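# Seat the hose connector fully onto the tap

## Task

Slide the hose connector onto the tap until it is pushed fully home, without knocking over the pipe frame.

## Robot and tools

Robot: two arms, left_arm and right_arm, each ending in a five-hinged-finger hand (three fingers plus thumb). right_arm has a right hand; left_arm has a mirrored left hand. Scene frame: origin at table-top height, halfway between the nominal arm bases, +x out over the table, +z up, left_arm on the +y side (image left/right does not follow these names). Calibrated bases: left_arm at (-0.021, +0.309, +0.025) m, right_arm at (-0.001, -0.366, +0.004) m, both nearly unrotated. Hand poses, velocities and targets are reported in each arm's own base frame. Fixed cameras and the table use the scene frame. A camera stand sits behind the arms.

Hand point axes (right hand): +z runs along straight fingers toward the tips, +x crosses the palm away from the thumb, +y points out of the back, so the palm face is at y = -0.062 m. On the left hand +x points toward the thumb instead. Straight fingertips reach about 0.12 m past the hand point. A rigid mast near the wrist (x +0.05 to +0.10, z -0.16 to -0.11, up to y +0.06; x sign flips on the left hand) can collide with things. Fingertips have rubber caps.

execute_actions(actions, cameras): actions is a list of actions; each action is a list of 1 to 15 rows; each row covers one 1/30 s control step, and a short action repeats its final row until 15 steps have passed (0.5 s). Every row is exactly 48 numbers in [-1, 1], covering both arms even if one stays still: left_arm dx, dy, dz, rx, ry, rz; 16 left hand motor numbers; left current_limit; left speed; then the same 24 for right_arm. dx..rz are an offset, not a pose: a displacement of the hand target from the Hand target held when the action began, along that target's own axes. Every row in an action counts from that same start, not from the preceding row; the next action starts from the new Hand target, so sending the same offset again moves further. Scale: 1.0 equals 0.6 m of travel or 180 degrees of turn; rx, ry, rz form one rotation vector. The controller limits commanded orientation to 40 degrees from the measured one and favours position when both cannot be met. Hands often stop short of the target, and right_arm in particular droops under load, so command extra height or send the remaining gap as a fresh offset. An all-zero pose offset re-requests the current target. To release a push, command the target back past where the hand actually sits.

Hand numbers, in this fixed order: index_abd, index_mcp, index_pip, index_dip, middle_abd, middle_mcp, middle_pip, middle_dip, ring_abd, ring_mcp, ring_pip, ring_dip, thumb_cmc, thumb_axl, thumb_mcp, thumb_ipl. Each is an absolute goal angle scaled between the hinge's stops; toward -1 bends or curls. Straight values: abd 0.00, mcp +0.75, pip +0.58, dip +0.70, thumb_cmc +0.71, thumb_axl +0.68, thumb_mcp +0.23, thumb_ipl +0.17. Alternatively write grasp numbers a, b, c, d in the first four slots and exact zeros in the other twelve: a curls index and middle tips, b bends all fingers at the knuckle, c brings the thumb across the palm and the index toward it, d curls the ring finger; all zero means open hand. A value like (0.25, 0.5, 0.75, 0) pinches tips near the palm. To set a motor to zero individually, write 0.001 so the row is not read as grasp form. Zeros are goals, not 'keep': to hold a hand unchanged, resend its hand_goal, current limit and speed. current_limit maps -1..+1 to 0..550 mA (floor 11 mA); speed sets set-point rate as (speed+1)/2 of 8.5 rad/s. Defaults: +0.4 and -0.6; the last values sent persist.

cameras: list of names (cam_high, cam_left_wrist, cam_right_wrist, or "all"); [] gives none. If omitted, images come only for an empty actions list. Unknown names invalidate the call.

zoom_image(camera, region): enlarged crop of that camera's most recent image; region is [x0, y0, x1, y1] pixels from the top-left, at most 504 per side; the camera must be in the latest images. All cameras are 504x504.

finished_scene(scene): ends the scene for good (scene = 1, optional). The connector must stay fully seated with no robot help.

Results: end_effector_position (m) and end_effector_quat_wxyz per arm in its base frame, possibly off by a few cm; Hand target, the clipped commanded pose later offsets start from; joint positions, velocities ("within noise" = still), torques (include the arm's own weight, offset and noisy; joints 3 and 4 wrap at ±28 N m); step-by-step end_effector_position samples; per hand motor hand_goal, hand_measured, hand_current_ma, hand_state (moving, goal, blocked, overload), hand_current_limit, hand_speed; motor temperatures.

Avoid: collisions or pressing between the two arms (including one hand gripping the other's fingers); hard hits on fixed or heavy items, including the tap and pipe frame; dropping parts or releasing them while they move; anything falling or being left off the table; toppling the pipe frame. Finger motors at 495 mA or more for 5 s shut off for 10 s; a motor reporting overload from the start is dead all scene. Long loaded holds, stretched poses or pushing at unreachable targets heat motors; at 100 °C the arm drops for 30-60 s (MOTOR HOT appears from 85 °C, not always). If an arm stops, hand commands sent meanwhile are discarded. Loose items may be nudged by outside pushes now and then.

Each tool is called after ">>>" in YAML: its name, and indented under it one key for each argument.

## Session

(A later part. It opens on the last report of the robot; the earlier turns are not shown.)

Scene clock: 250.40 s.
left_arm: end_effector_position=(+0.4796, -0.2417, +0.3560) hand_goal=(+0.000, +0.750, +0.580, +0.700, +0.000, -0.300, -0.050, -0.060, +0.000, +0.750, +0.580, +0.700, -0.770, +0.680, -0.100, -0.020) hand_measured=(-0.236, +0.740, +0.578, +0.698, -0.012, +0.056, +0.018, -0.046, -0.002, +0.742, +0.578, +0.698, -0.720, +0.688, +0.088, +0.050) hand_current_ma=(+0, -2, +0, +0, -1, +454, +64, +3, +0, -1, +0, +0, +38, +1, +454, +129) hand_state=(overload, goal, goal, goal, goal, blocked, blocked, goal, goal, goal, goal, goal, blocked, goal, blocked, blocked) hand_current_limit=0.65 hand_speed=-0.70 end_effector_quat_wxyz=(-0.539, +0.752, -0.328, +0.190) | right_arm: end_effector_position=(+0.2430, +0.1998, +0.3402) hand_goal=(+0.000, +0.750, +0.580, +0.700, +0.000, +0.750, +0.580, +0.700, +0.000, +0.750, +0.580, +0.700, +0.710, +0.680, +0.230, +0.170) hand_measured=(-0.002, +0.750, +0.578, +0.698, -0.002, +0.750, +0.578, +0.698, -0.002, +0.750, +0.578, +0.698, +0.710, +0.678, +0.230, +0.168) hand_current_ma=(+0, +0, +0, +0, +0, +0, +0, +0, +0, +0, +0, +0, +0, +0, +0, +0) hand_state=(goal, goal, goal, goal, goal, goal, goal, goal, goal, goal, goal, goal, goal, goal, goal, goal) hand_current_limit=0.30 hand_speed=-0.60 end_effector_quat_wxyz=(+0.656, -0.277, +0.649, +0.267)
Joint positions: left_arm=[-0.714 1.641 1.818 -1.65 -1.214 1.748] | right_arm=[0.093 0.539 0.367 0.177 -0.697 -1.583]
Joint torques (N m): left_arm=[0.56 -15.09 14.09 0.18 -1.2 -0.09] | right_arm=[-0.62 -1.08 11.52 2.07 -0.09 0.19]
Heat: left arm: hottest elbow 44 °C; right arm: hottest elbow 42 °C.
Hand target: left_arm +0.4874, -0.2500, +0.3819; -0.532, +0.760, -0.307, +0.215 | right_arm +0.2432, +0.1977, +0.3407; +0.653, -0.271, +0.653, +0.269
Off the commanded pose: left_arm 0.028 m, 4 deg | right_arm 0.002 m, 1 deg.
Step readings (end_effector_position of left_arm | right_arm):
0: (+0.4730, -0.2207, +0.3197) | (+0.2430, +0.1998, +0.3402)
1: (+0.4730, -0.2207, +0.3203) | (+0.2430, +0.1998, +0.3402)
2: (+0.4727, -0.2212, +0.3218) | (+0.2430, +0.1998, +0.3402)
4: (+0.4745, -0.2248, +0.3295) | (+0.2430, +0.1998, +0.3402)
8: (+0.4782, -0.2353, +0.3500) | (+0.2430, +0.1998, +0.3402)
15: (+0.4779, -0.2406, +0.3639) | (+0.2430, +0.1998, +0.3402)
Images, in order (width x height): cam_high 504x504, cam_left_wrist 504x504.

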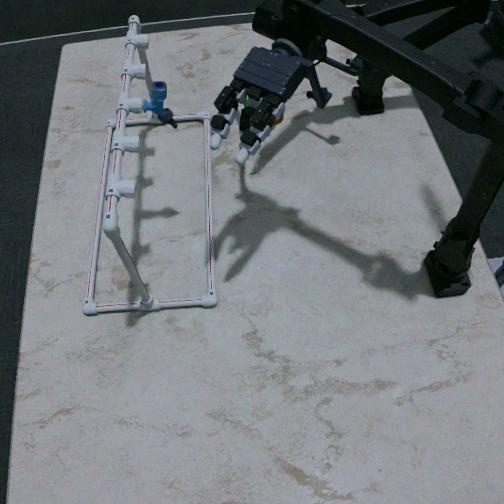

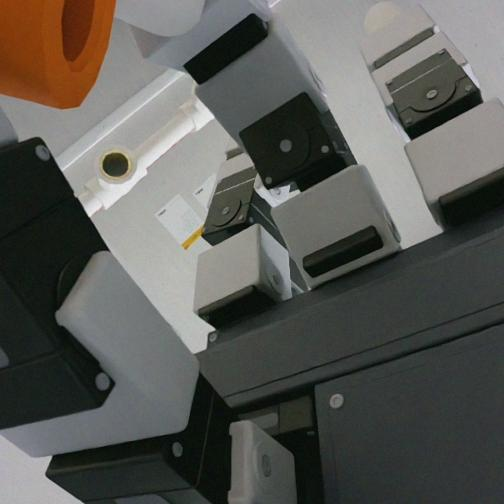

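>>> execute_actions:
  actions:
    - [[0,0,0,0,0,0,0,0.75,0.58,0.7,0,-0.3,-0.05,-0.06,0,0.75,0.58,0.7,-0.771,0.68,-0.1,-0.02,0.65,-0.7,0.0367,-0.073,-0.0448,0.0555,0,0,0,0.45,0.3,0.4,0,0.45,0.3,0.4,0,0.45,0.3,0.4,-0.57,0.68,0.23,0.17,0.3,-0.6]]
    - [[0,0,0,0,0,0,0,0.75,0.58,0.7,0,-0.3,-0.05,-0.06,0,0.75,0.58,0.7,-0.771,0.68,-0.1,-0.02,0.65,-0.7,0.05,-0.097,-0.0068,0.0555,0,0,0,0.45,0.3,0.4,0,0.45,0.3,0.4,0,0.45,0.3,0.4,-0.57,0.68,0.23,0.17,0.3,-0.6]]
    - [[0,0,0,0,0,0,0,0.75,0.58,0.7,0,-0.3,-0.05,-0.06,0,0.75,0.58,0.7,-0.771,0.68,-0.1,-0.02,0.65,-0.7,0.05,-0.0885,0.0322,0.0555,0,0,0,0.45,0.3,0.4,0,0.45,0.3,0.4,0,0.45,0.3,0.4,-0.57,0.68,0.23,0.17,0.3,-0.6]]
  cameras: ["all"]

Scene clock: 258.13 s.
left_arm: end_effector_position=(+0.4794, -0.2415, +0.3587) hand_goal=(+0.000, +0.750, +0.580, +0.700, +0.000, -0.300, -0.050, -0.060, +0.000, +0.750, +0.580, +0.700, -0.770, +0.680, -0.100, -0.020) hand_measured=(-0.236, +0.740, +0.578, +0.698, -0.012, +0.056, +0.018, -0.046, -0.002, +0.742, +0.578, +0.698, -0.720, +0.688, +0.088, +0.050) hand_current_ma=(+0, -2, +0, +0, -1, +454, +64, +3, +0, -1, +0, +0, +38, +1, +454, +129) hand_state=(overload, goal, goal, goal, goal, blocked, blocked, goal, goal, goal, goal, goal, blocked, goal, blocked, blocked) hand_current_limit=0.65 hand_speed=-0.70 end_effector_quat_wxyz=(-0.538, +0.754, -0.324, +0.192) | right_arm: end_effector_position=(+0.3240, +0.0565, +0.2585) hand_goal=(+0.000, +0.450, +0.300, +0.400, +0.000, +0.450, +0.300, +0.400, +0.000, +0.450, +0.300, +0.400, -0.570, +0.680, +0.230, +0.170) hand_measured=(-0.002, +0.450, +0.302, +0.402, -0.002, +0.450, +0.302, +0.402, -0.002, +0.450, +0.302, +0.402, -0.576, +0.678, +0.230, +0.168) hand_current_ma=(+0, +0, +0, +0, +0, +0, +0, +0, +0, +0, +0, +0, -2, +0, +0, +0) hand_state=(goal, goal, goal, goal, goal, goal, goal, goal, goal, goal, goal, goal, goal, goal, goal, goal) hand_current_limit=0.30 hand_speed=-0.60 end_effector_quat_wxyz=(+0.698, -0.093, +0.704, +0.088)
Joint positions: left_arm=[-0.714 1.642 1.826 -1.663 -1.214 1.733] | right_arm=[-0.373 0.75 0.2 0.539 -0.631 -1.583]
Joint torques (N m): left_arm=[0.5 -14.8 13.91 0.14 -1.22 -0.09] | right_arm=[0.44 -0.32 10.06 3.52 0.12 0.34]
Motor temperatures (°C): left_arm=[38 36 45 37 31 32] | right_arm=[36 36 42 33 34 30]
Heat: left arm: hottest elbow 45 °C; right arm: hottest elbow 42 °C.
Hand target: left_arm +0.4875, -0.2500, +0.3817; -0.532, +0.760, -0.307, +0.215 | right_arm +0.3251, +0.0575, +0.2592; +0.701, -0.093, +0.701, +0.091
Off the commanded pose: left_arm 0.026 m, 3 deg | right_arm 0.002 m, 1 deg.
Step readings (end_effector_position of left_arm | right_arm):
0: (+0.4796, -0.2417, +0.3560) | (+0.2430, +0.1998, +0.3402)
1: (+0.4796, -0.2417, +0.3560) | (+0.2434, +0.1994, +0.3398)
2: (+0.4794, -0.2416, +0.3559) | (+0.2455, +0.1965, +0.3390)
4: (+0.4792, -0.2414, +0.3566) | (+0.2500, +0.1860, +0.3341)
8: (+0.4792, -0.2414, +0.3583) | (+0.2561, +0.1617, +0.3207)
15: (+0.4793, -0.2414, +0.3588) | (+0.2568, +0.1505, +0.3181)
16: (+0.4793, -0.2414, +0.3588) | (+0.2571, +0.1497, +0.3179)
17: (+0.4793, -0.2414, +0.3588) | (+0.2590, +0.1465, +0.3169)
19: (+0.4793, -0.2414, +0.3588) | (+0.2650, +0.1355, +0.3115)
23: (+0.4793, -0.2414, +0.3587) | (+0.2787, +0.1086, +0.2937)
30: (+0.4793, -0.2415, +0.3587) | (+0.2839, +0.1001, +0.2865)
31: (+0.4793, -0.2415, +0.3587) | (+0.2846, +0.0994, +0.2866)
32: (+0.4793, -0.2415, +0.3587) | (+0.2876, +0.0959, +0.2864)
34: (+0.4793, -0.2415, +0.3587) | (+0.2970, +0.0848, +0.2832)
38: (+0.4793, -0.2415, +0.3587) | (+0.3151, +0.0617, +0.2656)
45: (+0.4794, -0.2415, +0.3587) | (+0.3235, +0.0567, +0.2560)

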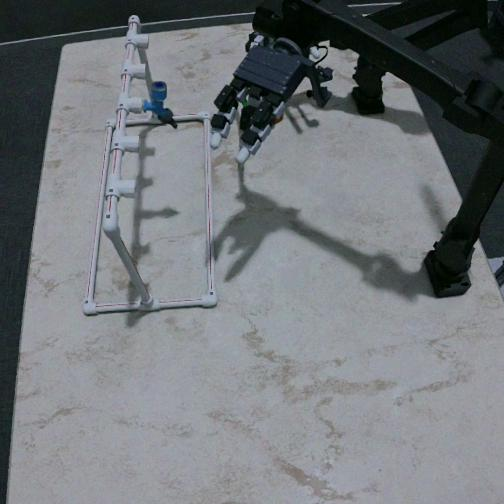

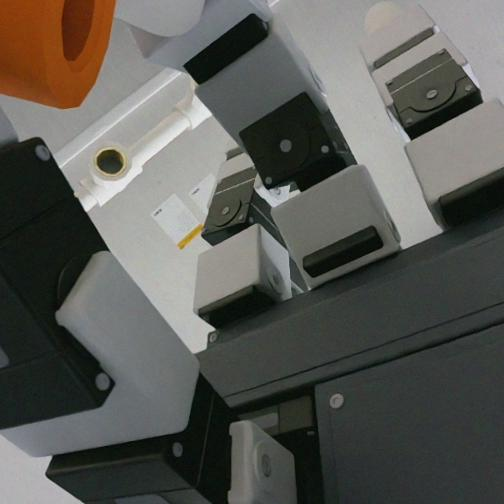

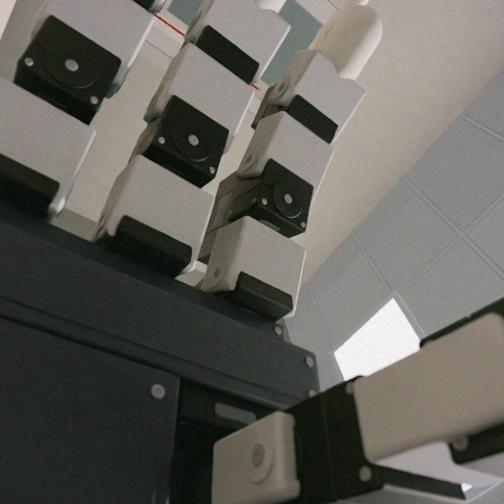

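>>> execute_actions:
  actions:
    - [[0,0,0,0,0,0,0,0.75,0.58,0.7,0,-0.3,-0.05,-0.06,0,0.75,0.58,0.7,-0.771,0.68,-0.1,-0.02,0.65,-0.7,0.05,-0.0698,0.0675,0,0,0,0,0.45,0.3,0.4,0,0.45,0.3,0.4,0,0.45,0.3,0.4,-0.57,0.68,0.23,0.17,0.3,-0.6]]
    - [[0,0,0,0,0,0,0,0.75,0.58,0.7,0,-0.3,-0.05,-0.06,0,0.75,0.58,0.7,-0.771,0.68,-0.1,-0.02,0.65,-0.7,0.05,-0.0515,0.0638,0,0,0,0,0.45,0.3,0.4,0,0.45,0.3,0.4,0,0.45,0.3,0.4,-0.57,0.68,0.23,0.17,0.3,-0.6]]
  cameras: ["all"]

Scene clock: 260.00 s.
left_arm: end_effector_position=(+0.4794, -0.2415, +0.3587) hand_goal=(+0.000, +0.750, +0.580, +0.700, +0.000, -0.300, -0.050, -0.060, +0.000, +0.750, +0.580, +0.700, -0.770, +0.680, -0.100, -0.020) hand_measured=(-0.236, +0.740, +0.578, +0.698, -0.012, +0.056, +0.018, -0.046, -0.002, +0.742, +0.578, +0.698, -0.718, +0.688, +0.088, +0.050) hand_current_ma=(+0, -2, +0, +0, -1, +454, +64, +3, +0, -1, +0, +0, +39, +1, +454, +129) hand_state=(overload, goal, goal, goal, goal, blocked, blocked, goal, goal, goal, goal, goal, blocked, goal, blocked, blocked) hand_current_limit=0.65 hand_speed=-0.70 end_effector_quat_wxyz=(-0.538, +0.754, -0.324, +0.192) | right_arm: end_effector_position=(+0.4085, +0.0096, +0.1896) hand_goal=(+0.000, +0.450, +0.300, +0.400, +0.000, +0.450, +0.300, +0.400, +0.000, +0.450, +0.300, +0.400, -0.570, +0.680, +0.230, +0.170) hand_measured=(-0.002, +0.450, +0.302, +0.402, -0.002, +0.450, +0.302, +0.402, -0.002, +0.450, +0.300, +0.402, -0.576, +0.678, +0.230, +0.168) hand_current_ma=(+0, +0, +0, +0, +0, +0, +0, +0, +0, +0, +0, +0, -2, +0, +0, +0) hand_state=(goal, goal, goal, goal, goal, goal, goal, goal, goal, goal, goal, goal, goal, goal, goal, goal) hand_current_limit=0.30 hand_speed=-0.60 end_effector_quat_wxyz=(+0.690, -0.089, +0.713, +0.090)
Joint positions: left_arm=[-0.714 1.642 1.826 -1.663 -1.214 1.733] | right_arm=[-0.417 1.435 0.337 1.058 -0.671 -1.589]
Joint torques (N m): left_arm=[0.5 -14.8 13.93 0.14 -1.22 -0.08] | right_arm=[0.62 -6.12 9.06 3.51 -0.09 0.44]
Heat: left arm: hottest elbow 45 °C; right arm: hottest elbow 43 °C.
Hand target: left_arm +0.4874, -0.2500, +0.3818; -0.532, +0.760, -0.307, +0.215 | right_arm +0.4201, +0.0075, +0.1995; +0.701, -0.093, +0.701, +0.091
Off the commanded pose: left_arm 0.026 m, 3 deg | right_arm 0.015 m, 2 deg.
Step readings (end_effector_position of left_arm | right_arm):
0: (+0.4794, -0.2415, +0.3587) | (+0.3240, +0.0565, +0.2585)
1: (+0.4794, -0.2415, +0.3587) | (+0.3242, +0.0564, +0.2583)
2: (+0.4794, -0.2415, +0.3587) | (+0.3256, +0.0555, +0.2572)
4: (+0.4794, -0.2415, +0.3587) | (+0.3318, +0.0505, +0.2475)
8: (+0.4794, -0.2415, +0.3587) | (+0.3485, +0.0354, +0.2084)
15: (+0.4794, -0.2415, +0.3587) | (+0.3587, +0.0317, +0.2055)
16: (+0.4794, -0.2415, +0.3587) | (+0.3600, +0.0312, +0.2082)
17: (+0.4794, -0.2415, +0.3587) | (+0.3628, +0.0301, +0.2099)
19: (+0.4794, -0.2415, +0.3587) | (+0.3735, +0.0253, +0.2075)
23: (+0.4794, -0.2415, +0.3587) | (+0.3988, +0.0141, +0.1896)
30: (+0.4794, -0.2415, +0.3587) | (+0.4068, +0.0105, +0.1852)

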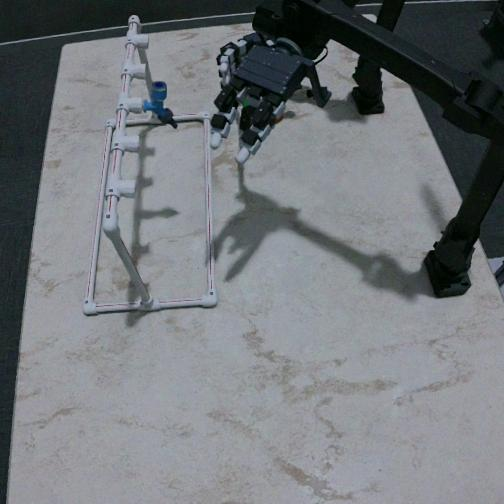

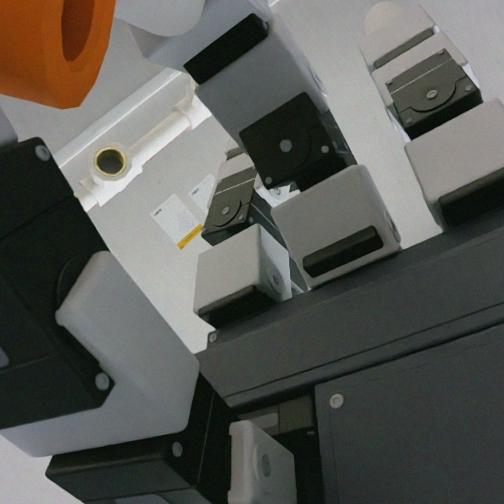

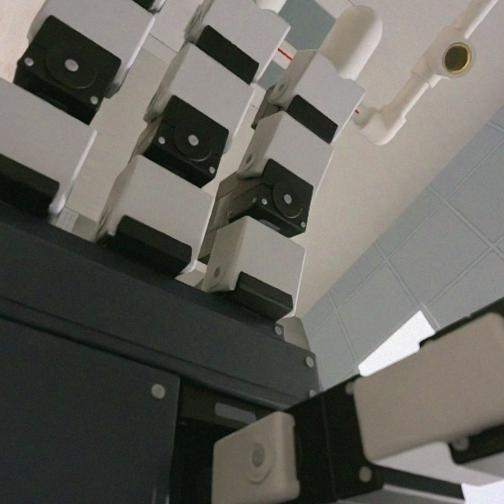

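>>> execute_actions:
  actions:
    - [[0,0,0,0,0,0,0,0.75,0.58,0.7,0,-0.3,-0.05,-0.06,0,0.75,0.58,0.7,-0.771,0.68,-0.1,-0.02,0.65,-0.7,0,0.031,0.0773,0,0,0,0,0.45,0.3,0.4,0,0.45,0.3,0.4,0,0.45,0.3,0.4,-0.57,0.68,0.23,0.17,0.3,-0.6]]
    - [[0,0,0,0,0,0,0,0.75,0.58,0.7,0,-0.3,-0.05,-0.06,0,0.75,0.58,0.7,-0.771,0.68,-0.1,-0.02,0.65,-0.7,0,0.0675,0.07,0,0,0,0,0.45,0.3,0.4,0,0.45,0.3,0.4,0,0.45,0.3,0.4,-0.57,0.68,0.23,0.17,0.3,-0.6]]
  cameras: ["cam_high","cam_right_wrist"]

>>> zoom_image:
  camera: "cam_high"
  region: [170, 20, 330, 180]

Scene clock: 261.97 s.
left_arm: end_effector_position=(+0.4794, -0.2415, +0.3587) hand_goal=(+0.000, +0.750, +0.580, +0.700, +0.000, -0.300, -0.050, -0.060, +0.000, +0.750, +0.580, +0.700, -0.770, +0.680, -0.100, -0.020) hand_measured=(-0.236, +0.740, +0.578, +0.698, -0.012, +0.056, +0.018, -0.046, -0.002, +0.742, +0.578, +0.698, -0.718, +0.688, +0.088, +0.050) hand_current_ma=(+0, -2, +0, +0, -1, +454, +64, +3, +0, -1, +0, +0, +39, +1, +454, +129) hand_state=(overload, goal, goal, goal, goal, blocked, blocked, goal, goal, goal, goal, goal, blocked, goal, blocked, blocked) hand_current_limit=0.65 hand_speed=-0.70 end_effector_quat_wxyz=(-0.538, +0.754, -0.324, +0.192) | right_arm: end_effector_position=(+0.4754, +0.0906, +0.1919) hand_goal=(+0.000, +0.450, +0.300, +0.400, +0.000, +0.450, +0.300, +0.400, +0.000, +0.450, +0.300, +0.400, -0.570, +0.680, +0.230, +0.170) hand_measured=(-0.002, +0.450, +0.302, +0.402, -0.002, +0.450, +0.302, +0.402, -0.002, +0.450, +0.300, +0.402, -0.576, +0.678, +0.230, +0.168) hand_current_ma=(+0, +0, +0, +0, +0, +0, +0, +0, +0, +0, +0, +0, -2, +0, +0, +0) hand_state=(goal, goal, goal, goal, goal, goal, goal, goal, goal, goal, goal, goal, goal, goal, goal, goal) hand_current_limit=0.30 hand_speed=-0.60 end_effector_quat_wxyz=(+0.695, -0.098, +0.707, +0.091)
Joint positions: left_arm=[-0.714 1.642 1.826 -1.663 -1.214 1.733] | right_arm=[-0.112 1.539 0.46 1.058 -0.379 -1.585]
Joint torques (N m): left_arm=[0.5 -14.8 13.93 0.16 -1.22 -0.09] | right_arm=[-0.09 -8.47 9.83 2.84 0.11 0.39]
Heat: left arm: hottest elbow 45 °C; right arm: hottest elbow 42 °C.
Hand target: left_arm +0.4874, -0.2500, +0.3818; -0.532, +0.760, -0.307, +0.215 | right_arm +0.4902, +0.0873, +0.1992; +0.701, -0.093, +0.701, +0.091
Off the commanded pose: left_arm 0.026 m, 3 deg | right_arm 0.017 m, 1 deg.
Step readings (end_effector_position of left_arm | right_arm):
0: (+0.4794, -0.2415, +0.3587) | (+0.4085, +0.0096, +0.1896)
1: (+0.4794, -0.2415, +0.3587) | (+0.4092, +0.0093, +0.1896)
2: (+0.4794, -0.2415, +0.3587) | (+0.4124, +0.0093, +0.1892)
4: (+0.4794, -0.2415, +0.3587) | (+0.4220, +0.0145, +0.1892)
8: (+0.4794, -0.2415, +0.3587) | (+0.4395, +0.0352, +0.1918)
15: (+0.4794, -0.2415, +0.3587) | (+0.4465, +0.0405, +0.1908)
16: (+0.4794, -0.2415, +0.3587) | (+0.4474, +0.0400, +0.1904)
17: (+0.4794, -0.2415, +0.3587) | (+0.4505, +0.0409, +0.1900)
19: (+0.4794, -0.2415, +0.3587) | (+0.4591, +0.0468, +0.1904)
23: (+0.4794, -0.2415, +0.3587) | (+0.4694, +0.0797, +0.1939)
30: (+0.4794, -0.2415, +0.3587) | (+0.4751, +0.0907, +0.1926)
Images, in order (width x height): cam_high 504x504, cam_right_wrist 504x504.

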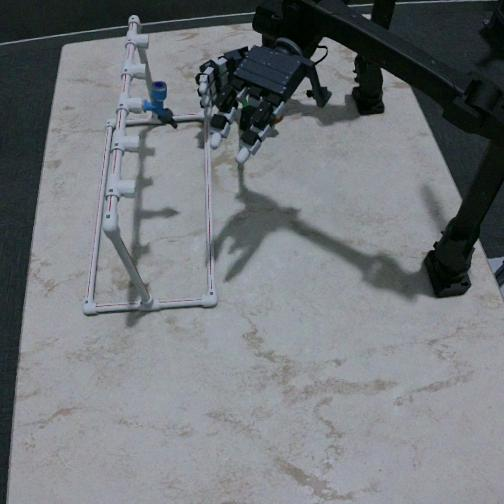

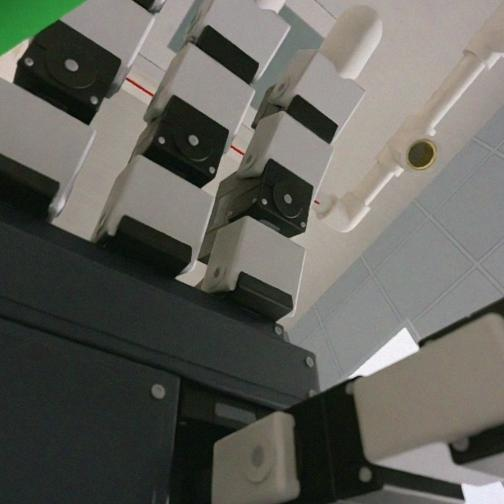

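Scaled by 3.150 from the camera's 504x504 image, which has a finer 720x720 frame.

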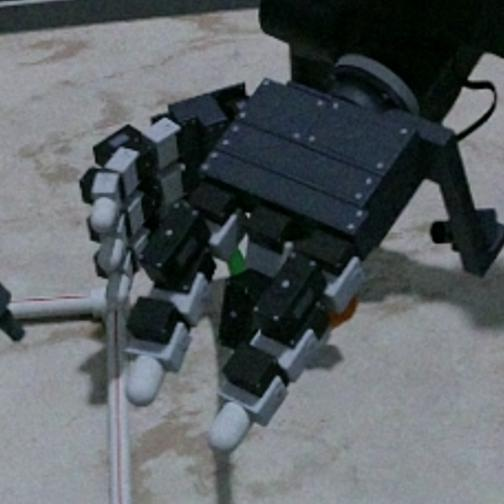

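>>> execute_actions:
  actions:
    - [[0,0,0,0,0,0,0,0.75,0.58,0.7,0,-0.3,-0.05,-0.06,0,0.75,0.58,0.7,-0.771,0.68,-0.1,-0.02,0.65,-0.7,0,0.0747,0.0114,0,0,0,0,0.45,0.3,0.4,0,0.45,0.3,0.4,0,0.45,0.3,0.4,-0.57,0.68,0.23,0.17,0.3,-0.6]]
    - [[0,0,0,0,0,0,0,0.75,0.58,0.7,0,-0.3,-0.05,-0.06,0,0.75,0.58,0.7,-0.771,0.68,-0.1,-0.02,0.65,-0.7,0,0.0747,0.0114,0,0,0,0,0.45,0.3,0.4,0,0.45,0.3,0.4,0,0.45,0.3,0.4,-0.57,0.68,0.23,0.17,0.3,-0.6]]
  cameras: ["cam_high","cam_left_wrist","cam_right_wrist"]

>>> zoom_image:
  camera: "cam_high"
  region: [170, 20, 330, 180]

Scene clock: 264.20 s.
left_arm: end_effector_position=(+0.4797, -0.2418, +0.3577) hand_goal=(+0.000, +0.750, +0.580, +0.700, +0.000, -0.300, -0.050, -0.060, +0.000, +0.750, +0.580, +0.700, -0.770, +0.680, -0.100, -0.020) hand_measured=(-0.236, +0.740, +0.578, +0.698, -0.012, +0.056, +0.018, -0.050, -0.002, +0.742, +0.578, +0.698, -0.718, +0.688, +0.088, +0.050) hand_current_ma=(+0, -2, +0, +0, -1, +454, +64, +2, +0, -1, +0, +0, +39, +1, +454, +129) hand_state=(overload, goal, goal, goal, goal, blocked, blocked, goal, goal, goal, goal, goal, blocked, goal, blocked, blocked) hand_current_limit=0.65 hand_speed=-0.70 end_effector_quat_wxyz=(-0.538, +0.754, -0.325, +0.191) | right_arm: end_effector_position=(+0.4745, +0.1769, +0.1916) hand_goal=(+0.000, +0.450, +0.300, +0.400, +0.000, +0.450, +0.300, +0.400, +0.000, +0.450, +0.300, +0.400, -0.570, +0.680, +0.230, +0.170) hand_measured=(-0.002, +0.450, +0.302, +0.402, -0.002, +0.450, +0.302, +0.402, -0.002, +0.450, +0.300, +0.402, -0.576, +0.678, +0.230, +0.168) hand_current_ma=(+0, +0, +0, +0, +0, +0, +0, +0, +0, +0, +0, +0, -2, +0, +0, +0) hand_state=(goal, goal, goal, goal, goal, goal, goal, goal, goal, goal, goal, goal, goal, goal, goal, goal) hand_current_limit=0.30 hand_speed=-0.60 end_effector_quat_wxyz=(+0.695, -0.098, +0.707, +0.088)
Joint positions: left_arm=[-0.714 1.643 1.826 -1.663 -1.214 1.733] | right_arm=[0.15 1.539 0.461 1.058 -0.114 -1.585]
Joint torques (N m): left_arm=[0.44 -14.97 13.91 0.13 -1.22 -0.08] | right_arm=[0.15 -10.11 8.03 3.22 0.16 0.38]
Heat: left arm: hottest elbow 45 °C; right arm: hottest elbow 42 °C.
Hand target: left_arm +0.4874, -0.2500, +0.3816; -0.532, +0.760, -0.307, +0.214 | right_arm +0.4802, +0.1775, +0.1989; +0.701, -0.093, +0.701, +0.091
Off the commanded pose: left_arm 0.026 m, 4 deg | right_arm 0.009 m, 1 deg.
Step readings (end_effector_position of left_arm | right_arm):
0: (+0.4794, -0.2415, +0.3587) | (+0.4758, +0.0904, +0.1922)
1: (+0.4794, -0.2415, +0.3587) | (+0.4766, +0.0897, +0.1921)
2: (+0.4794, -0.2415, +0.3587) | (+0.4787, +0.0895, +0.1921)
4: (+0.4794, -0.2415, +0.3587) | (+0.4824, +0.0953, +0.1920)
8: (+0.4794, -0.2415, +0.3587) | (+0.4796, +0.1221, +0.1919)
15: (+0.4794, -0.2415, +0.3585) | (+0.4778, +0.1335, +0.1918)
16: (+0.4794, -0.2415, +0.3585) | (+0.4787, +0.1327, +0.1918)
17: (+0.4794, -0.2415, +0.3585) | (+0.4803, +0.1336, +0.1918)
19: (+0.4794, -0.2415, +0.3585) | (+0.4833, +0.1383, +0.1916)
23: (+0.4794, -0.2415, +0.3585) | (+0.4774, +0.1655, +0.1916)
30: (+0.4797, -0.2418, +0.3577) | (+0.4744, +0.1771, +0.1916)

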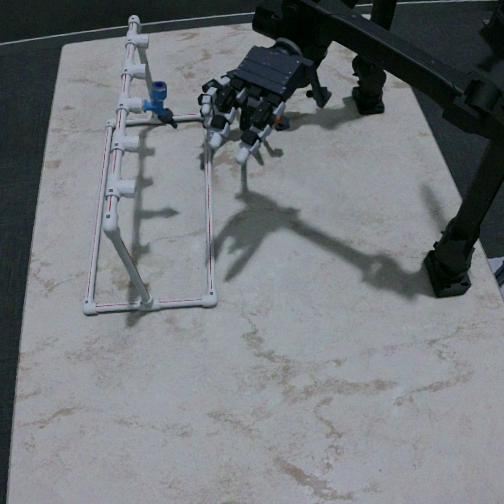

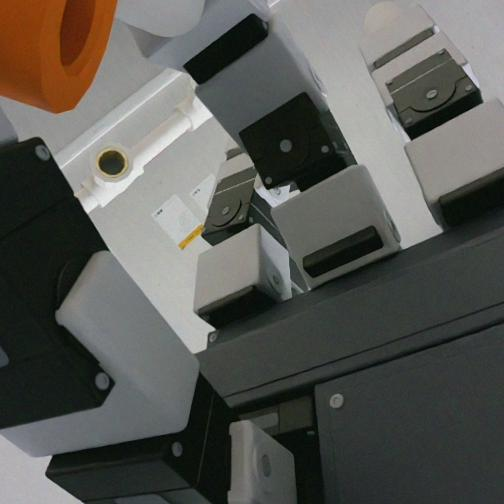

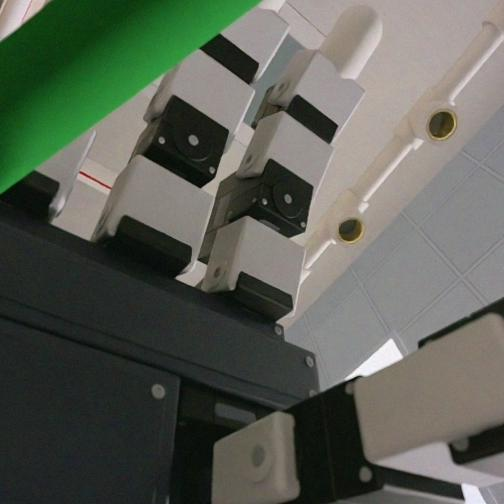

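Scaled by 3.150 from the camera's 504x504 image, which has a finer 720x720 frame.

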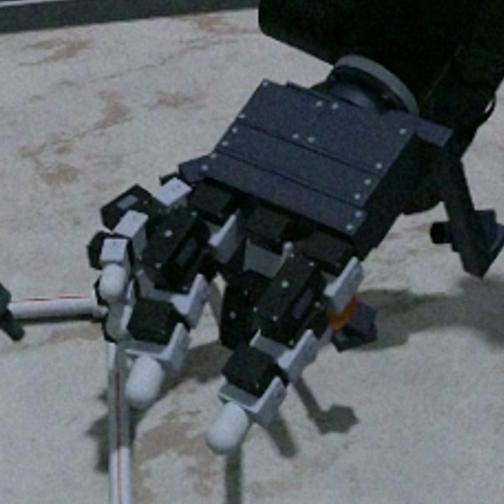

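>>> zoom_image:
  camera: "cam_right_wrist"
  region: [0, 0, 300, 300]

Scaled by 1.680 from the camera's 504x504 image, which has a finer 720x720 frame.

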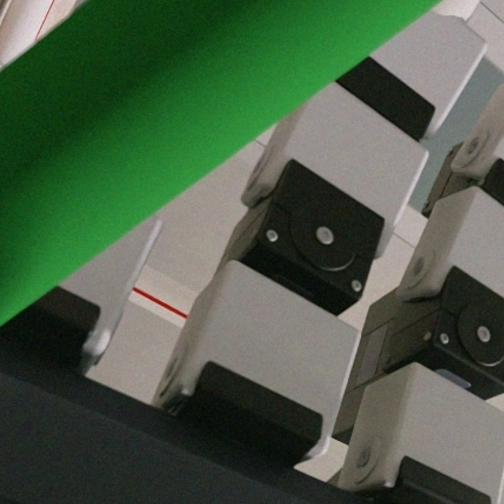

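>>> execute_actions:
  actions:
    - [[0,0,0,0,0,0,0,0.75,0.58,0.7,0,-0.3,-0.05,-0.06,0,0.75,0.58,0.7,-0.771,0.68,-0.1,-0.02,0.65,-0.7,0,0.079,-0.005,0,0,0,0,0.45,0.3,0.4,0,0.45,0.3,0.4,0,0.45,0.3,0.4,-0.57,0.68,0.23,0.17,0.3,-0.6]]
  cameras: ["cam_left_wrist","cam_right_wrist"]

>>> zoom_image:
  camera: "cam_right_wrist"
  region: [0, 0, 300, 300]

>>> zoom_image:
  camera: "cam_left_wrist"
  region: [0, 0, 200, 200]

Scene clock: 267.20 s.
left_arm: end_effector_position=(+0.4797, -0.2418, +0.3577) hand_goal=(+0.000, +0.750, +0.580, +0.700, +0.000, -0.300, -0.050, -0.060, +0.000, +0.750, +0.580, +0.700, -0.770, +0.680, -0.100, -0.020) hand_measured=(-0.236, +0.740, +0.578, +0.698, -0.012, +0.052, +0.018, -0.054, -0.002, +0.742, +0.578, +0.698, -0.718, +0.688, +0.088, +0.050) hand_current_ma=(+0, -2, +0, +0, -1, +454, +64, +0, +0, -1, +0, +0, +39, +1, +454, +129) hand_state=(overload, goal, goal, goal, goal, blocked, blocked, goal, goal, goal, goal, goal, blocked, goal, blocked, blocked) hand_current_limit=0.65 hand_speed=-0.70 end_effector_quat_wxyz=(-0.538, +0.754, -0.325, +0.191) | right_arm: end_effector_position=(+0.4648, +0.2217, +0.1914) hand_goal=(+0.000, +0.450, +0.300, +0.400, +0.000, +0.450, +0.300, +0.400, +0.000, +0.450, +0.300, +0.400, -0.570, +0.680, +0.230, +0.170) hand_measured=(-0.002, +0.450, +0.302, +0.402, -0.002, +0.450, +0.302, +0.402, -0.002, +0.450, +0.300, +0.402, -0.576, +0.678, +0.230, +0.168) hand_current_ma=(+0, +0, +0, +0, +0, +0, +0, +0, +0, +0, +0, +0, -2, +0, +0, +0) hand_state=(goal, goal, goal, goal, goal, goal, goal, goal, goal, goal, goal, goal, goal, goal, goal, goal) hand_current_limit=0.30 hand_speed=-0.60 end_effector_quat_wxyz=(+0.695, -0.098, +0.707, +0.087)
Joint positions: left_arm=[-0.714 1.643 1.826 -1.663 -1.214 1.733] | right_arm=[0.289 1.539 0.461 1.058 0.027 -1.585]
Joint torques (N m): left_arm=[0.56 -14.97 13.93 0.13 -1.22 -0.08] | right_arm=[0.09 -10.93 6.94 3.45 0.18 0.37]
Heat: left arm: hottest elbow 45 °C; right arm: hottest elbow 42 °C.
Hand target: left_arm +0.4874, -0.2500, +0.3817; -0.532, +0.760, -0.307, +0.214 | right_arm +0.4651, +0.2225, +0.1988; +0.701, -0.093, +0.701, +0.091
Off the commanded pose: left_arm 0.026 m, 4 deg | right_arm 0.008 m, 1 deg.
Step readings (end_effector_position of left_arm | right_arm):
0: (+0.4797, -0.2418, +0.3577) | (+0.4745, +0.1769, +0.1916)
1: (+0.4797, -0.2418, +0.3577) | (+0.4752, +0.1764, +0.1916)
2: (+0.4797, -0.2418, +0.3577) | (+0.4765, +0.1774, +0.1915)
4: (+0.4797, -0.2418, +0.3577) | (+0.4781, +0.1828, +0.1914)
8: (+0.4797, -0.2418, +0.3577) | (+0.4688, +0.2106, +0.1913)
15: (+0.4797, -0.2418, +0.3577) | (+0.4646, +0.2220, +0.1914)
Images, in order (width x height): cam_left_wrist 504x504, cam_right_wrist 504x504.

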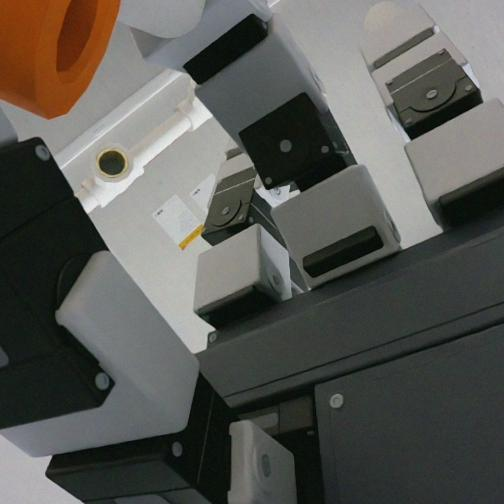

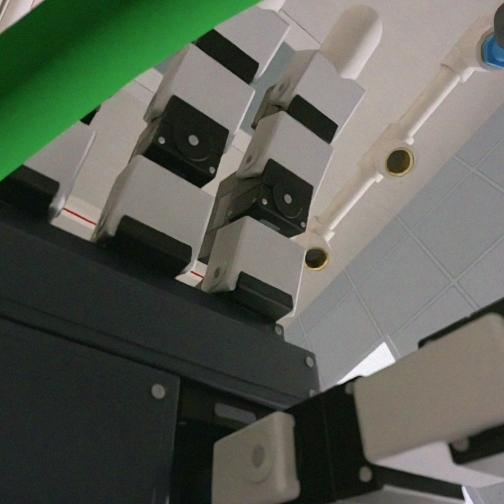

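Scaled by 1.680 from the camera's 504x504 image, which has a finer 720x720 frame.

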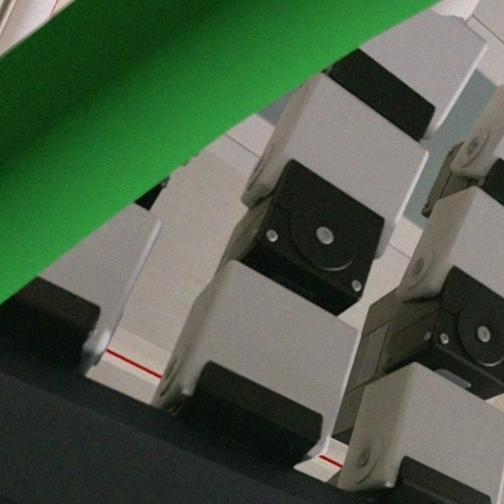

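Scaled by 2.520 from the camera's 504x504 image, which has a finer 720x720 frame.

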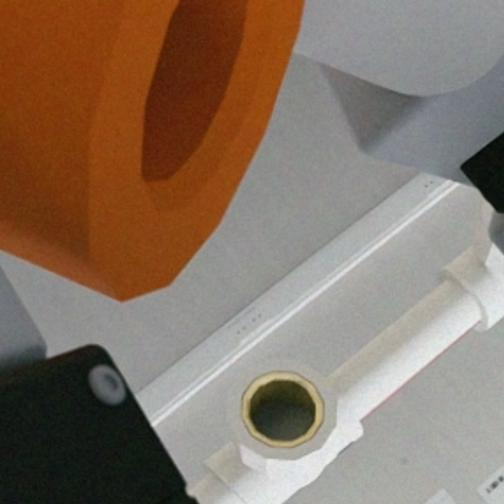

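>>> execute_actions:
  actions:
    - [[0,0,0,0,0,0,0,0.75,0.58,0.7,0,-0.3,-0.05,-0.06,0,0.75,0.58,0.7,-0.771,0.68,-0.1,-0.02,0.65,-0.7,0,0.079,-0.005,0,0,0,0,0.45,0.3,0.4,0,0.45,0.3,0.4,0,0.45,0.3,0.4,-0.57,0.68,0.23,0.17,0.3,-0.6]]
    - [[0,0,0,0,0,0,0,0.75,0.58,0.7,0,-0.3,-0.05,-0.06,0,0.75,0.58,0.7,-0.771,0.68,-0.1,-0.02,0.65,-0.7,0,0.0747,0.0114,0,0,0,0,0.45,0.3,0.4,0,0.45,0.3,0.4,0,0.45,0.3,0.4,-0.57,0.68,0.23,0.17,0.3,-0.6]]
  cameras: ["all"]

>>> zoom_image:
  camera: "cam_left_wrist"
  region: [0, 0, 200, 200]

>>> zoom_image:
  camera: "cam_high"
  region: [170, 20, 330, 180]

Scene clock: 269.10 s.
left_arm: end_effector_position=(+0.4795, -0.2413, +0.3579) hand_goal=(+0.000, +0.750, +0.580, +0.700, +0.000, -0.300, -0.050, -0.060, +0.000, +0.750, +0.580, +0.700, -0.770, +0.680, -0.100, -0.020) hand_measured=(-0.236, +0.740, +0.578, +0.698, -0.014, +0.044, +0.016, -0.062, -0.002, +0.742, +0.578, +0.698, -0.718, +0.688, +0.088, +0.050) hand_current_ma=(+0, -2, +0, +0, -2, +454, +62, +0, +0, -1, +0, +0, +41, +2, +454, +129) hand_state=(overload, goal, goal, goal, goal, blocked, blocked, goal, goal, goal, goal, goal, blocked, goal, blocked, blocked) hand_current_limit=0.65 hand_speed=-0.70 end_effector_quat_wxyz=(-0.539, +0.753, -0.325, +0.190) | right_arm: end_effector_position=(+0.4356, +0.3044, +0.1962) hand_goal=(+0.000, +0.450, +0.300, +0.400, +0.000, +0.450, +0.300, +0.400, +0.000, +0.450, +0.300, +0.400, -0.570, +0.680, +0.230, +0.170) hand_measured=(-0.002, +0.450, +0.302, +0.402, -0.002, +0.450, +0.302, +0.402, -0.002, +0.450, +0.300, +0.402, -0.576, +0.678, +0.230, +0.168) hand_current_ma=(+0, +0, +0, +0, +0, +0, +0, +0, +0, +0, +0, +0, -2, +0, +0, +0) hand_state=(goal, goal, goal, goal, goal, goal, goal, goal, goal, goal, goal, goal, goal, goal, goal, goal) hand_current_limit=0.30 hand_speed=-0.60 end_effector_quat_wxyz=(+0.700, -0.097, +0.703, +0.086)
Joint positions: left_arm=[-0.714 1.643 1.826 -1.665 -1.216 1.733] | right_arm=[0.552 1.546 0.481 1.058 0.293 -1.584]
Joint torques (N m): left_arm=[0.5 -14.97 13.93 0.2 -1.16 -0.09] | right_arm=[-0.09 -8.35 9.54 3 0.1 0.36]
Heat: left arm: hottest elbow 45 °C; right arm: hottest elbow 42 °C.
Hand target: left_arm +0.4874, -0.2499, +0.3818; -0.532, +0.760, -0.307, +0.215 | right_arm +0.4450, +0.3125, +0.1984; +0.701, -0.093, +0.701, +0.091
Off the commanded pose: left_arm 0.027 m, 4 deg | right_arm 0.013 m, 1 deg.
Step readings (end_effector_position of left_arm | right_arm):
0: (+0.4797, -0.2418, +0.3577) | (+0.4648, +0.2217, +0.1914)
1: (+0.4797, -0.2418, +0.3577) | (+0.4652, +0.2214, +0.1913)
2: (+0.4797, -0.2418, +0.3577) | (+0.4660, +0.2228, +0.1913)
4: (+0.4797, -0.2418, +0.3577) | (+0.4664, +0.2276, +0.1912)
8: (+0.4797, -0.2418, +0.3577) | (+0.4538, +0.2551, +0.1912)
15: (+0.4794, -0.2415, +0.3577) | (+0.4483, +0.2658, +0.1912)
16: (+0.4794, -0.2415, +0.3577) | (+0.4488, +0.2653, +0.1912)
17: (+0.4794, -0.2415, +0.3577) | (+0.4492, +0.2661, +0.1912)
19: (+0.4794, -0.2415, +0.3577) | (+0.4488, +0.2696, +0.1912)
23: (+0.4794, -0.2415, +0.3577) | (+0.4356, +0.2938, +0.1925)
30: (+0.4794, -0.2414, +0.3578) | (+0.4346, +0.3042, +0.1954)

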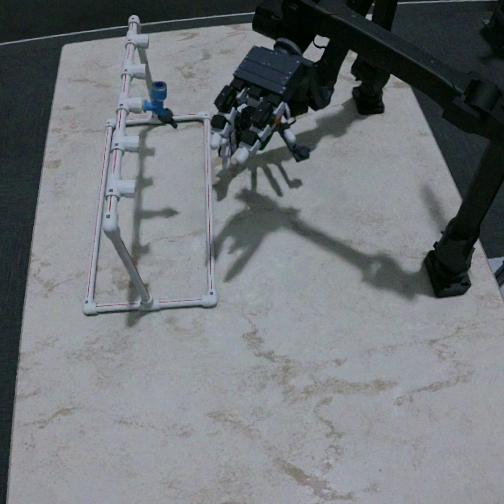

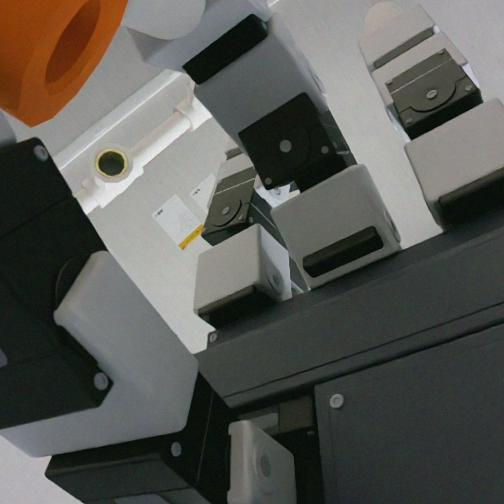

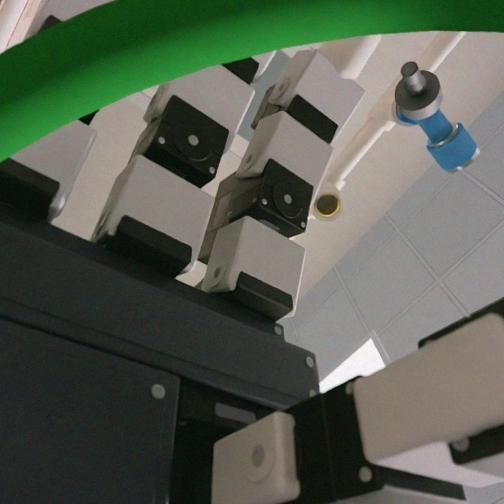

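Scaled by 2.520 from the camera's 504x504 image, which has a finer 720x720 frame.

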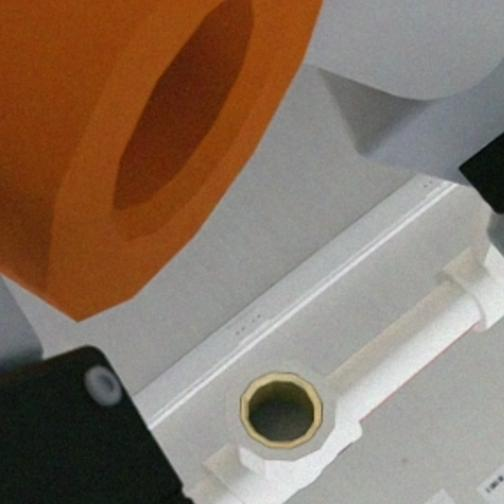

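Scaled by 3.150 from the camera's 504x504 image, which has a finer 720x720 frame.

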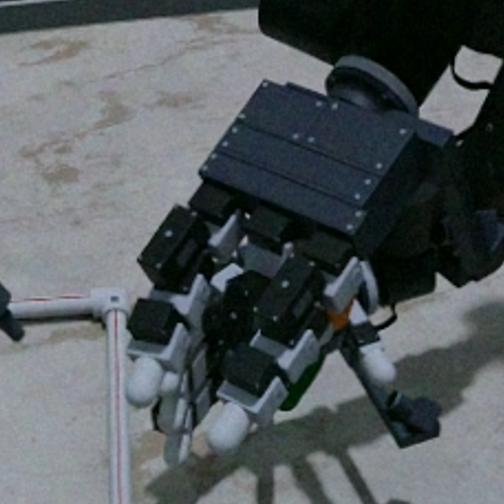

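>>> execute_actions:
  actions:
    - [[0,0,0,0,0,0,0,0.75,0.58,0.7,0,-0.3,-0.05,-0.06,0,0.75,0.58,0.7,-0.771,0.68,-0.1,-0.02,0.65,-0.7,-0.0333,0.0725,0.0194,0,0,0,0,0.45,0.3,0.4,0,0.45,0.3,0.4,0,0.45,0.3,0.4,-0.57,0.68,0.23,0.17,0.3,-0.6]]
  cameras: ["all"]

>>> zoom_image:
  camera: "cam_left_wrist"
  region: [0, 0, 200, 200]

>>> zoom_image:
  camera: "cam_high"
  region: [170, 20, 330, 180]

Scene clock: 271.13 s.
left_arm: end_effector_position=(+0.4796, -0.2413, +0.3577) hand_goal=(+0.000, +0.750, +0.580, +0.700, +0.000, -0.300, -0.050, -0.060, +0.000, +0.750, +0.580, +0.700, -0.770, +0.680, -0.100, -0.020) hand_measured=(-0.236, +0.740, +0.578, +0.698, -0.018, +0.038, +0.014, -0.062, -0.002, +0.742, +0.578, +0.698, -0.708, +0.690, +0.086, +0.050) hand_current_ma=(+0, -2, +0, +0, -3, +454, +60, +0, +0, -1, +0, +0, +57, +2, +454, +129) hand_state=(overload, goal, goal, goal, goal, blocked, blocked, goal, goal, goal, goal, goal, blocked, goal, blocked, blocked) hand_current_limit=0.65 hand_speed=-0.70 end_effector_quat_wxyz=(-0.539, +0.753, -0.325, +0.190) | right_arm: end_effector_position=(+0.4366, +0.3479, +0.2123) hand_goal=(+0.000, +0.450, +0.300, +0.400, +0.000, +0.450, +0.300, +0.400, +0.000, +0.450, +0.300, +0.400, -0.570, +0.680, +0.230, +0.170) hand_measured=(-0.002, +0.450, +0.302, +0.402, -0.002, +0.450, +0.302, +0.402, -0.002, +0.450, +0.300, +0.402, -0.576, +0.678, +0.230, +0.168) hand_current_ma=(+0, +0, +0, +0, +0, +0, +0, +0, +0, +0, +0, +0, -2, +0, +0, +0) hand_state=(goal, goal, goal, goal, goal, goal, goal, goal, goal, goal, goal, goal, goal, goal, goal, goal) hand_current_limit=0.30 hand_speed=-0.60 end_effector_quat_wxyz=(+0.701, -0.096, +0.702, +0.085)
Joint positions: left_arm=[-0.714 1.644 1.826 -1.665 -1.216 1.733] | right_arm=[0.652 1.546 0.559 0.983 0.395 -1.584]
Joint torques (N m): left_arm=[0.5 -15.09 13.93 0.18 -1.15 -0.08] | right_arm=[-0.44 -10.34 10.44 2.21 0.09 0.36]
Heat: left arm: hottest elbow 45 °C; right arm: hottest elbow 42 °C.
Hand target: left_arm +0.4874, -0.2500, +0.3817; -0.532, +0.760, -0.307, +0.214 | right_arm +0.4449, +0.3576, +0.2182; +0.701, -0.093, +0.701, +0.091
Off the commanded pose: left_arm 0.027 m, 4 deg | right_arm 0.014 m, 1 deg.
Step readings (end_effector_position of left_arm | right_arm):
0: (+0.4795, -0.2413, +0.3579) | (+0.4356, +0.3044, +0.1962)
1: (+0.4795, -0.2413, +0.3579) | (+0.4362, +0.3040, +0.1965)
2: (+0.4795, -0.2413, +0.3579) | (+0.4373, +0.3044, +0.1965)
4: (+0.4795, -0.2413, +0.3579) | (+0.4396, +0.3111, +0.1975)
8: (+0.4796, -0.2413, +0.3577) | (+0.4353, +0.3374, +0.2056)
15: (+0.4796, -0.2413, +0.3577) | (+0.4360, +0.3479, +0.2121)

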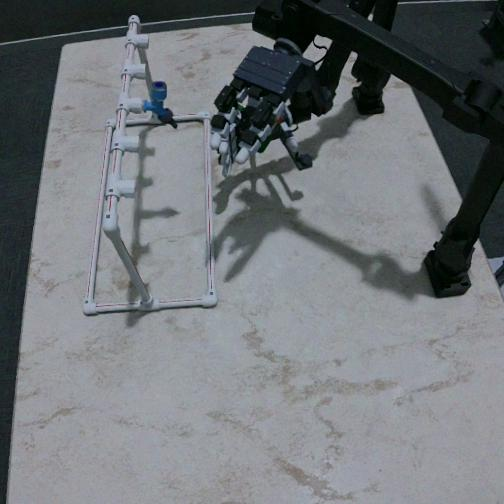

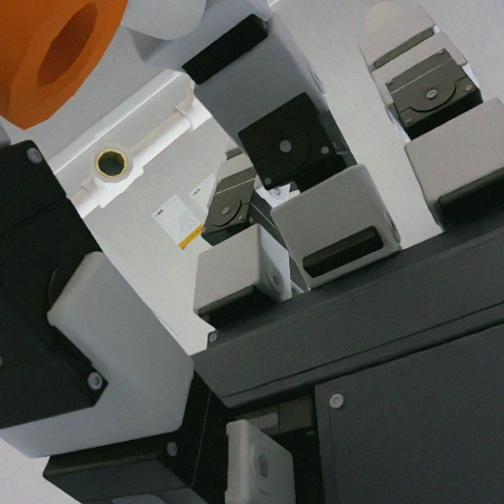

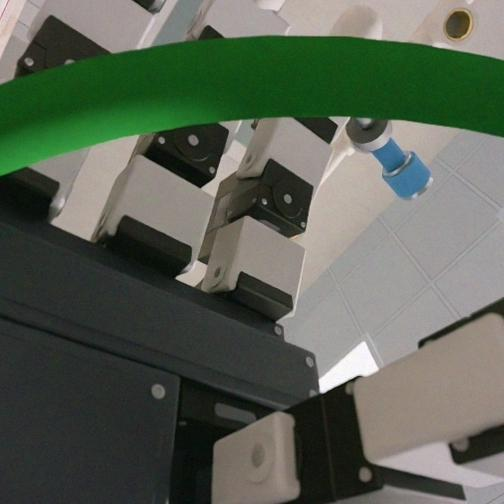

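Scaled by 2.520 from the camera's 504x504 image, which has a finer 720x720 frame.

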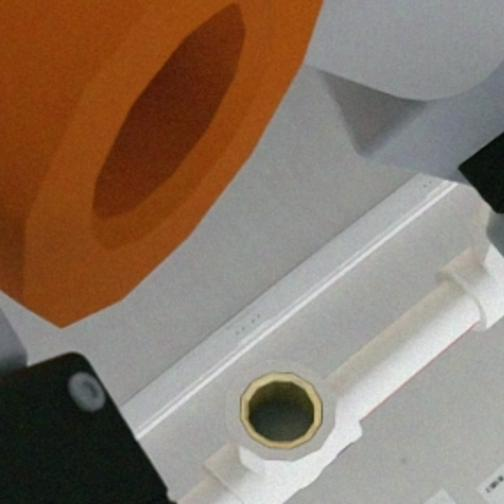

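Scaled by 3.150 from the camera's 504x504 image, which has a finer 720x720 frame.

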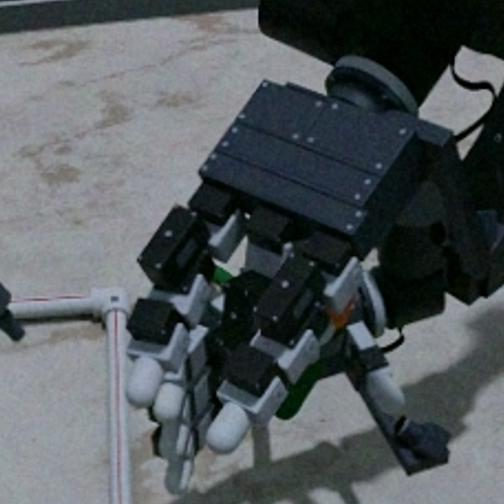

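>>> execute_actions:
  actions:
    - [[0,0,0,0,0,0,0,0.75,0.58,0.7,0,-0.3,-0.05,-0.06,0,0.75,0.58,0.7,-0.771,0.68,-0.1,-0.02,0.65,-0.7,-0.0667,0.0193,0.0052,0,0,0,0,0.45,0.3,0.4,0,0.45,0.3,0.4,0,0.45,0.3,0.4,-0.57,0.68,0.23,0.17,0.3,-0.6]]
  cameras: ["cam_left_wrist","cam_right_wrist"]

Scene clock: 272.97 s.
left_arm: end_effector_position=(+0.4794, -0.2408, +0.3579) hand_goal=(+0.000, +0.750, +0.580, +0.700, +0.000, -0.300, -0.050, -0.060, +0.000, +0.750, +0.580, +0.700, -0.770, +0.680, -0.100, -0.020) hand_measured=(-0.236, +0.740, +0.578, +0.698, -0.020, +0.038, +0.014, -0.056, -0.002, +0.742, +0.578, +0.698, -0.708, +0.690, +0.086, +0.050) hand_current_ma=(+0, -2, +0, +0, -4, +454, +58, +0, +0, -1, +0, +0, +58, +2, +454, +129) hand_state=(overload, goal, goal, goal, goal, blocked, blocked, goal, goal, goal, goal, goal, blocked, goal, blocked, blocked) hand_current_limit=0.65 hand_speed=-0.70 end_effector_quat_wxyz=(-0.540, +0.752, -0.326, +0.190) | right_arm: end_effector_position=(+0.4386, +0.3589, +0.2382) hand_goal=(+0.000, +0.450, +0.300, +0.400, +0.000, +0.450, +0.300, +0.400, +0.000, +0.450, +0.300, +0.400, -0.570, +0.680, +0.230, +0.170) hand_measured=(-0.002, +0.450, +0.302, +0.402, -0.002, +0.450, +0.302, +0.402, -0.002, +0.450, +0.300, +0.402, -0.576, +0.678, +0.230, +0.168) hand_current_ma=(+0, +0, +0, +0, +0, +0, +0, +0, +0, +0, +0, +0, -2, +0, +0, +0) hand_state=(goal, goal, goal, goal, goal, goal, goal, goal, goal, goal, goal, goal, goal, goal, goal, goal) hand_current_limit=0.30 hand_speed=-0.60 end_effector_quat_wxyz=(+0.693, -0.100, +0.709, +0.080)
Joint positions: left_arm=[-0.714 1.644 1.826 -1.667 -1.218 1.733] | right_arm=[0.674 1.466 0.605 0.833 0.419 -1.584]
Joint torques (N m): left_arm=[0.44 -14.97 13.93 0.25 -1.08 -0.09] | right_arm=[0.79 -11.69 11.92 2.25 0.14 0.36]
Heat: left arm: hottest elbow 45 °C; right arm: hottest elbow 42 °C.
Hand target: left_arm +0.4874, -0.2500, +0.3818; -0.532, +0.760, -0.307, +0.215 | right_arm +0.4449, +0.3697, +0.2585; +0.701, -0.093, +0.701, +0.091
Off the commanded pose: left_arm 0.027 m, 4 deg | right_arm 0.024 m, 2 deg.
Step readings (end_effector_position of left_arm | right_arm):
0: (+0.4796, -0.2413, +0.3577) | (+0.4366, +0.3479, +0.2123)
1: (+0.4796, -0.2413, +0.3577) | (+0.4370, +0.3479, +0.2122)
2: (+0.4796, -0.2413, +0.3577) | (+0.4379, +0.3482, +0.2111)
4: (+0.4795, -0.2413, +0.3577) | (+0.4390, +0.3506, +0.2110)
8: (+0.4794, -0.2408, +0.3579) | (+0.4373, +0.3545, +0.2247)
15: (+0.4794, -0.2408, +0.3579) | (+0.4385, +0.3589, +0.2393)
Images, in order (width x height): cam_left_wrist 504x504, cam_right_wrist 504x504.

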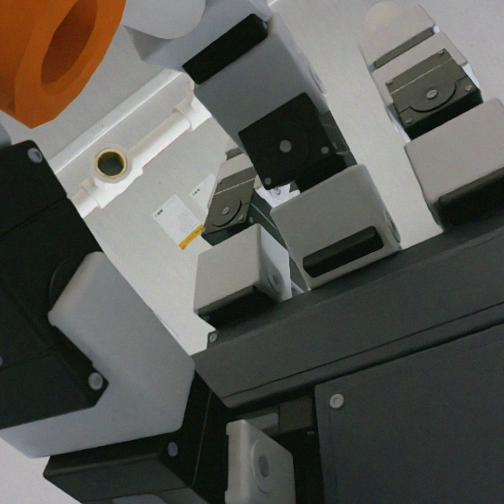

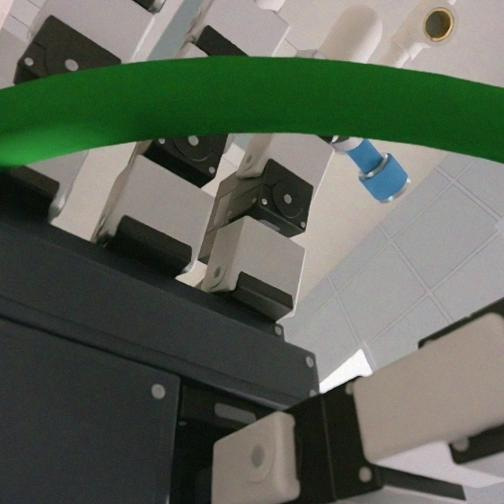

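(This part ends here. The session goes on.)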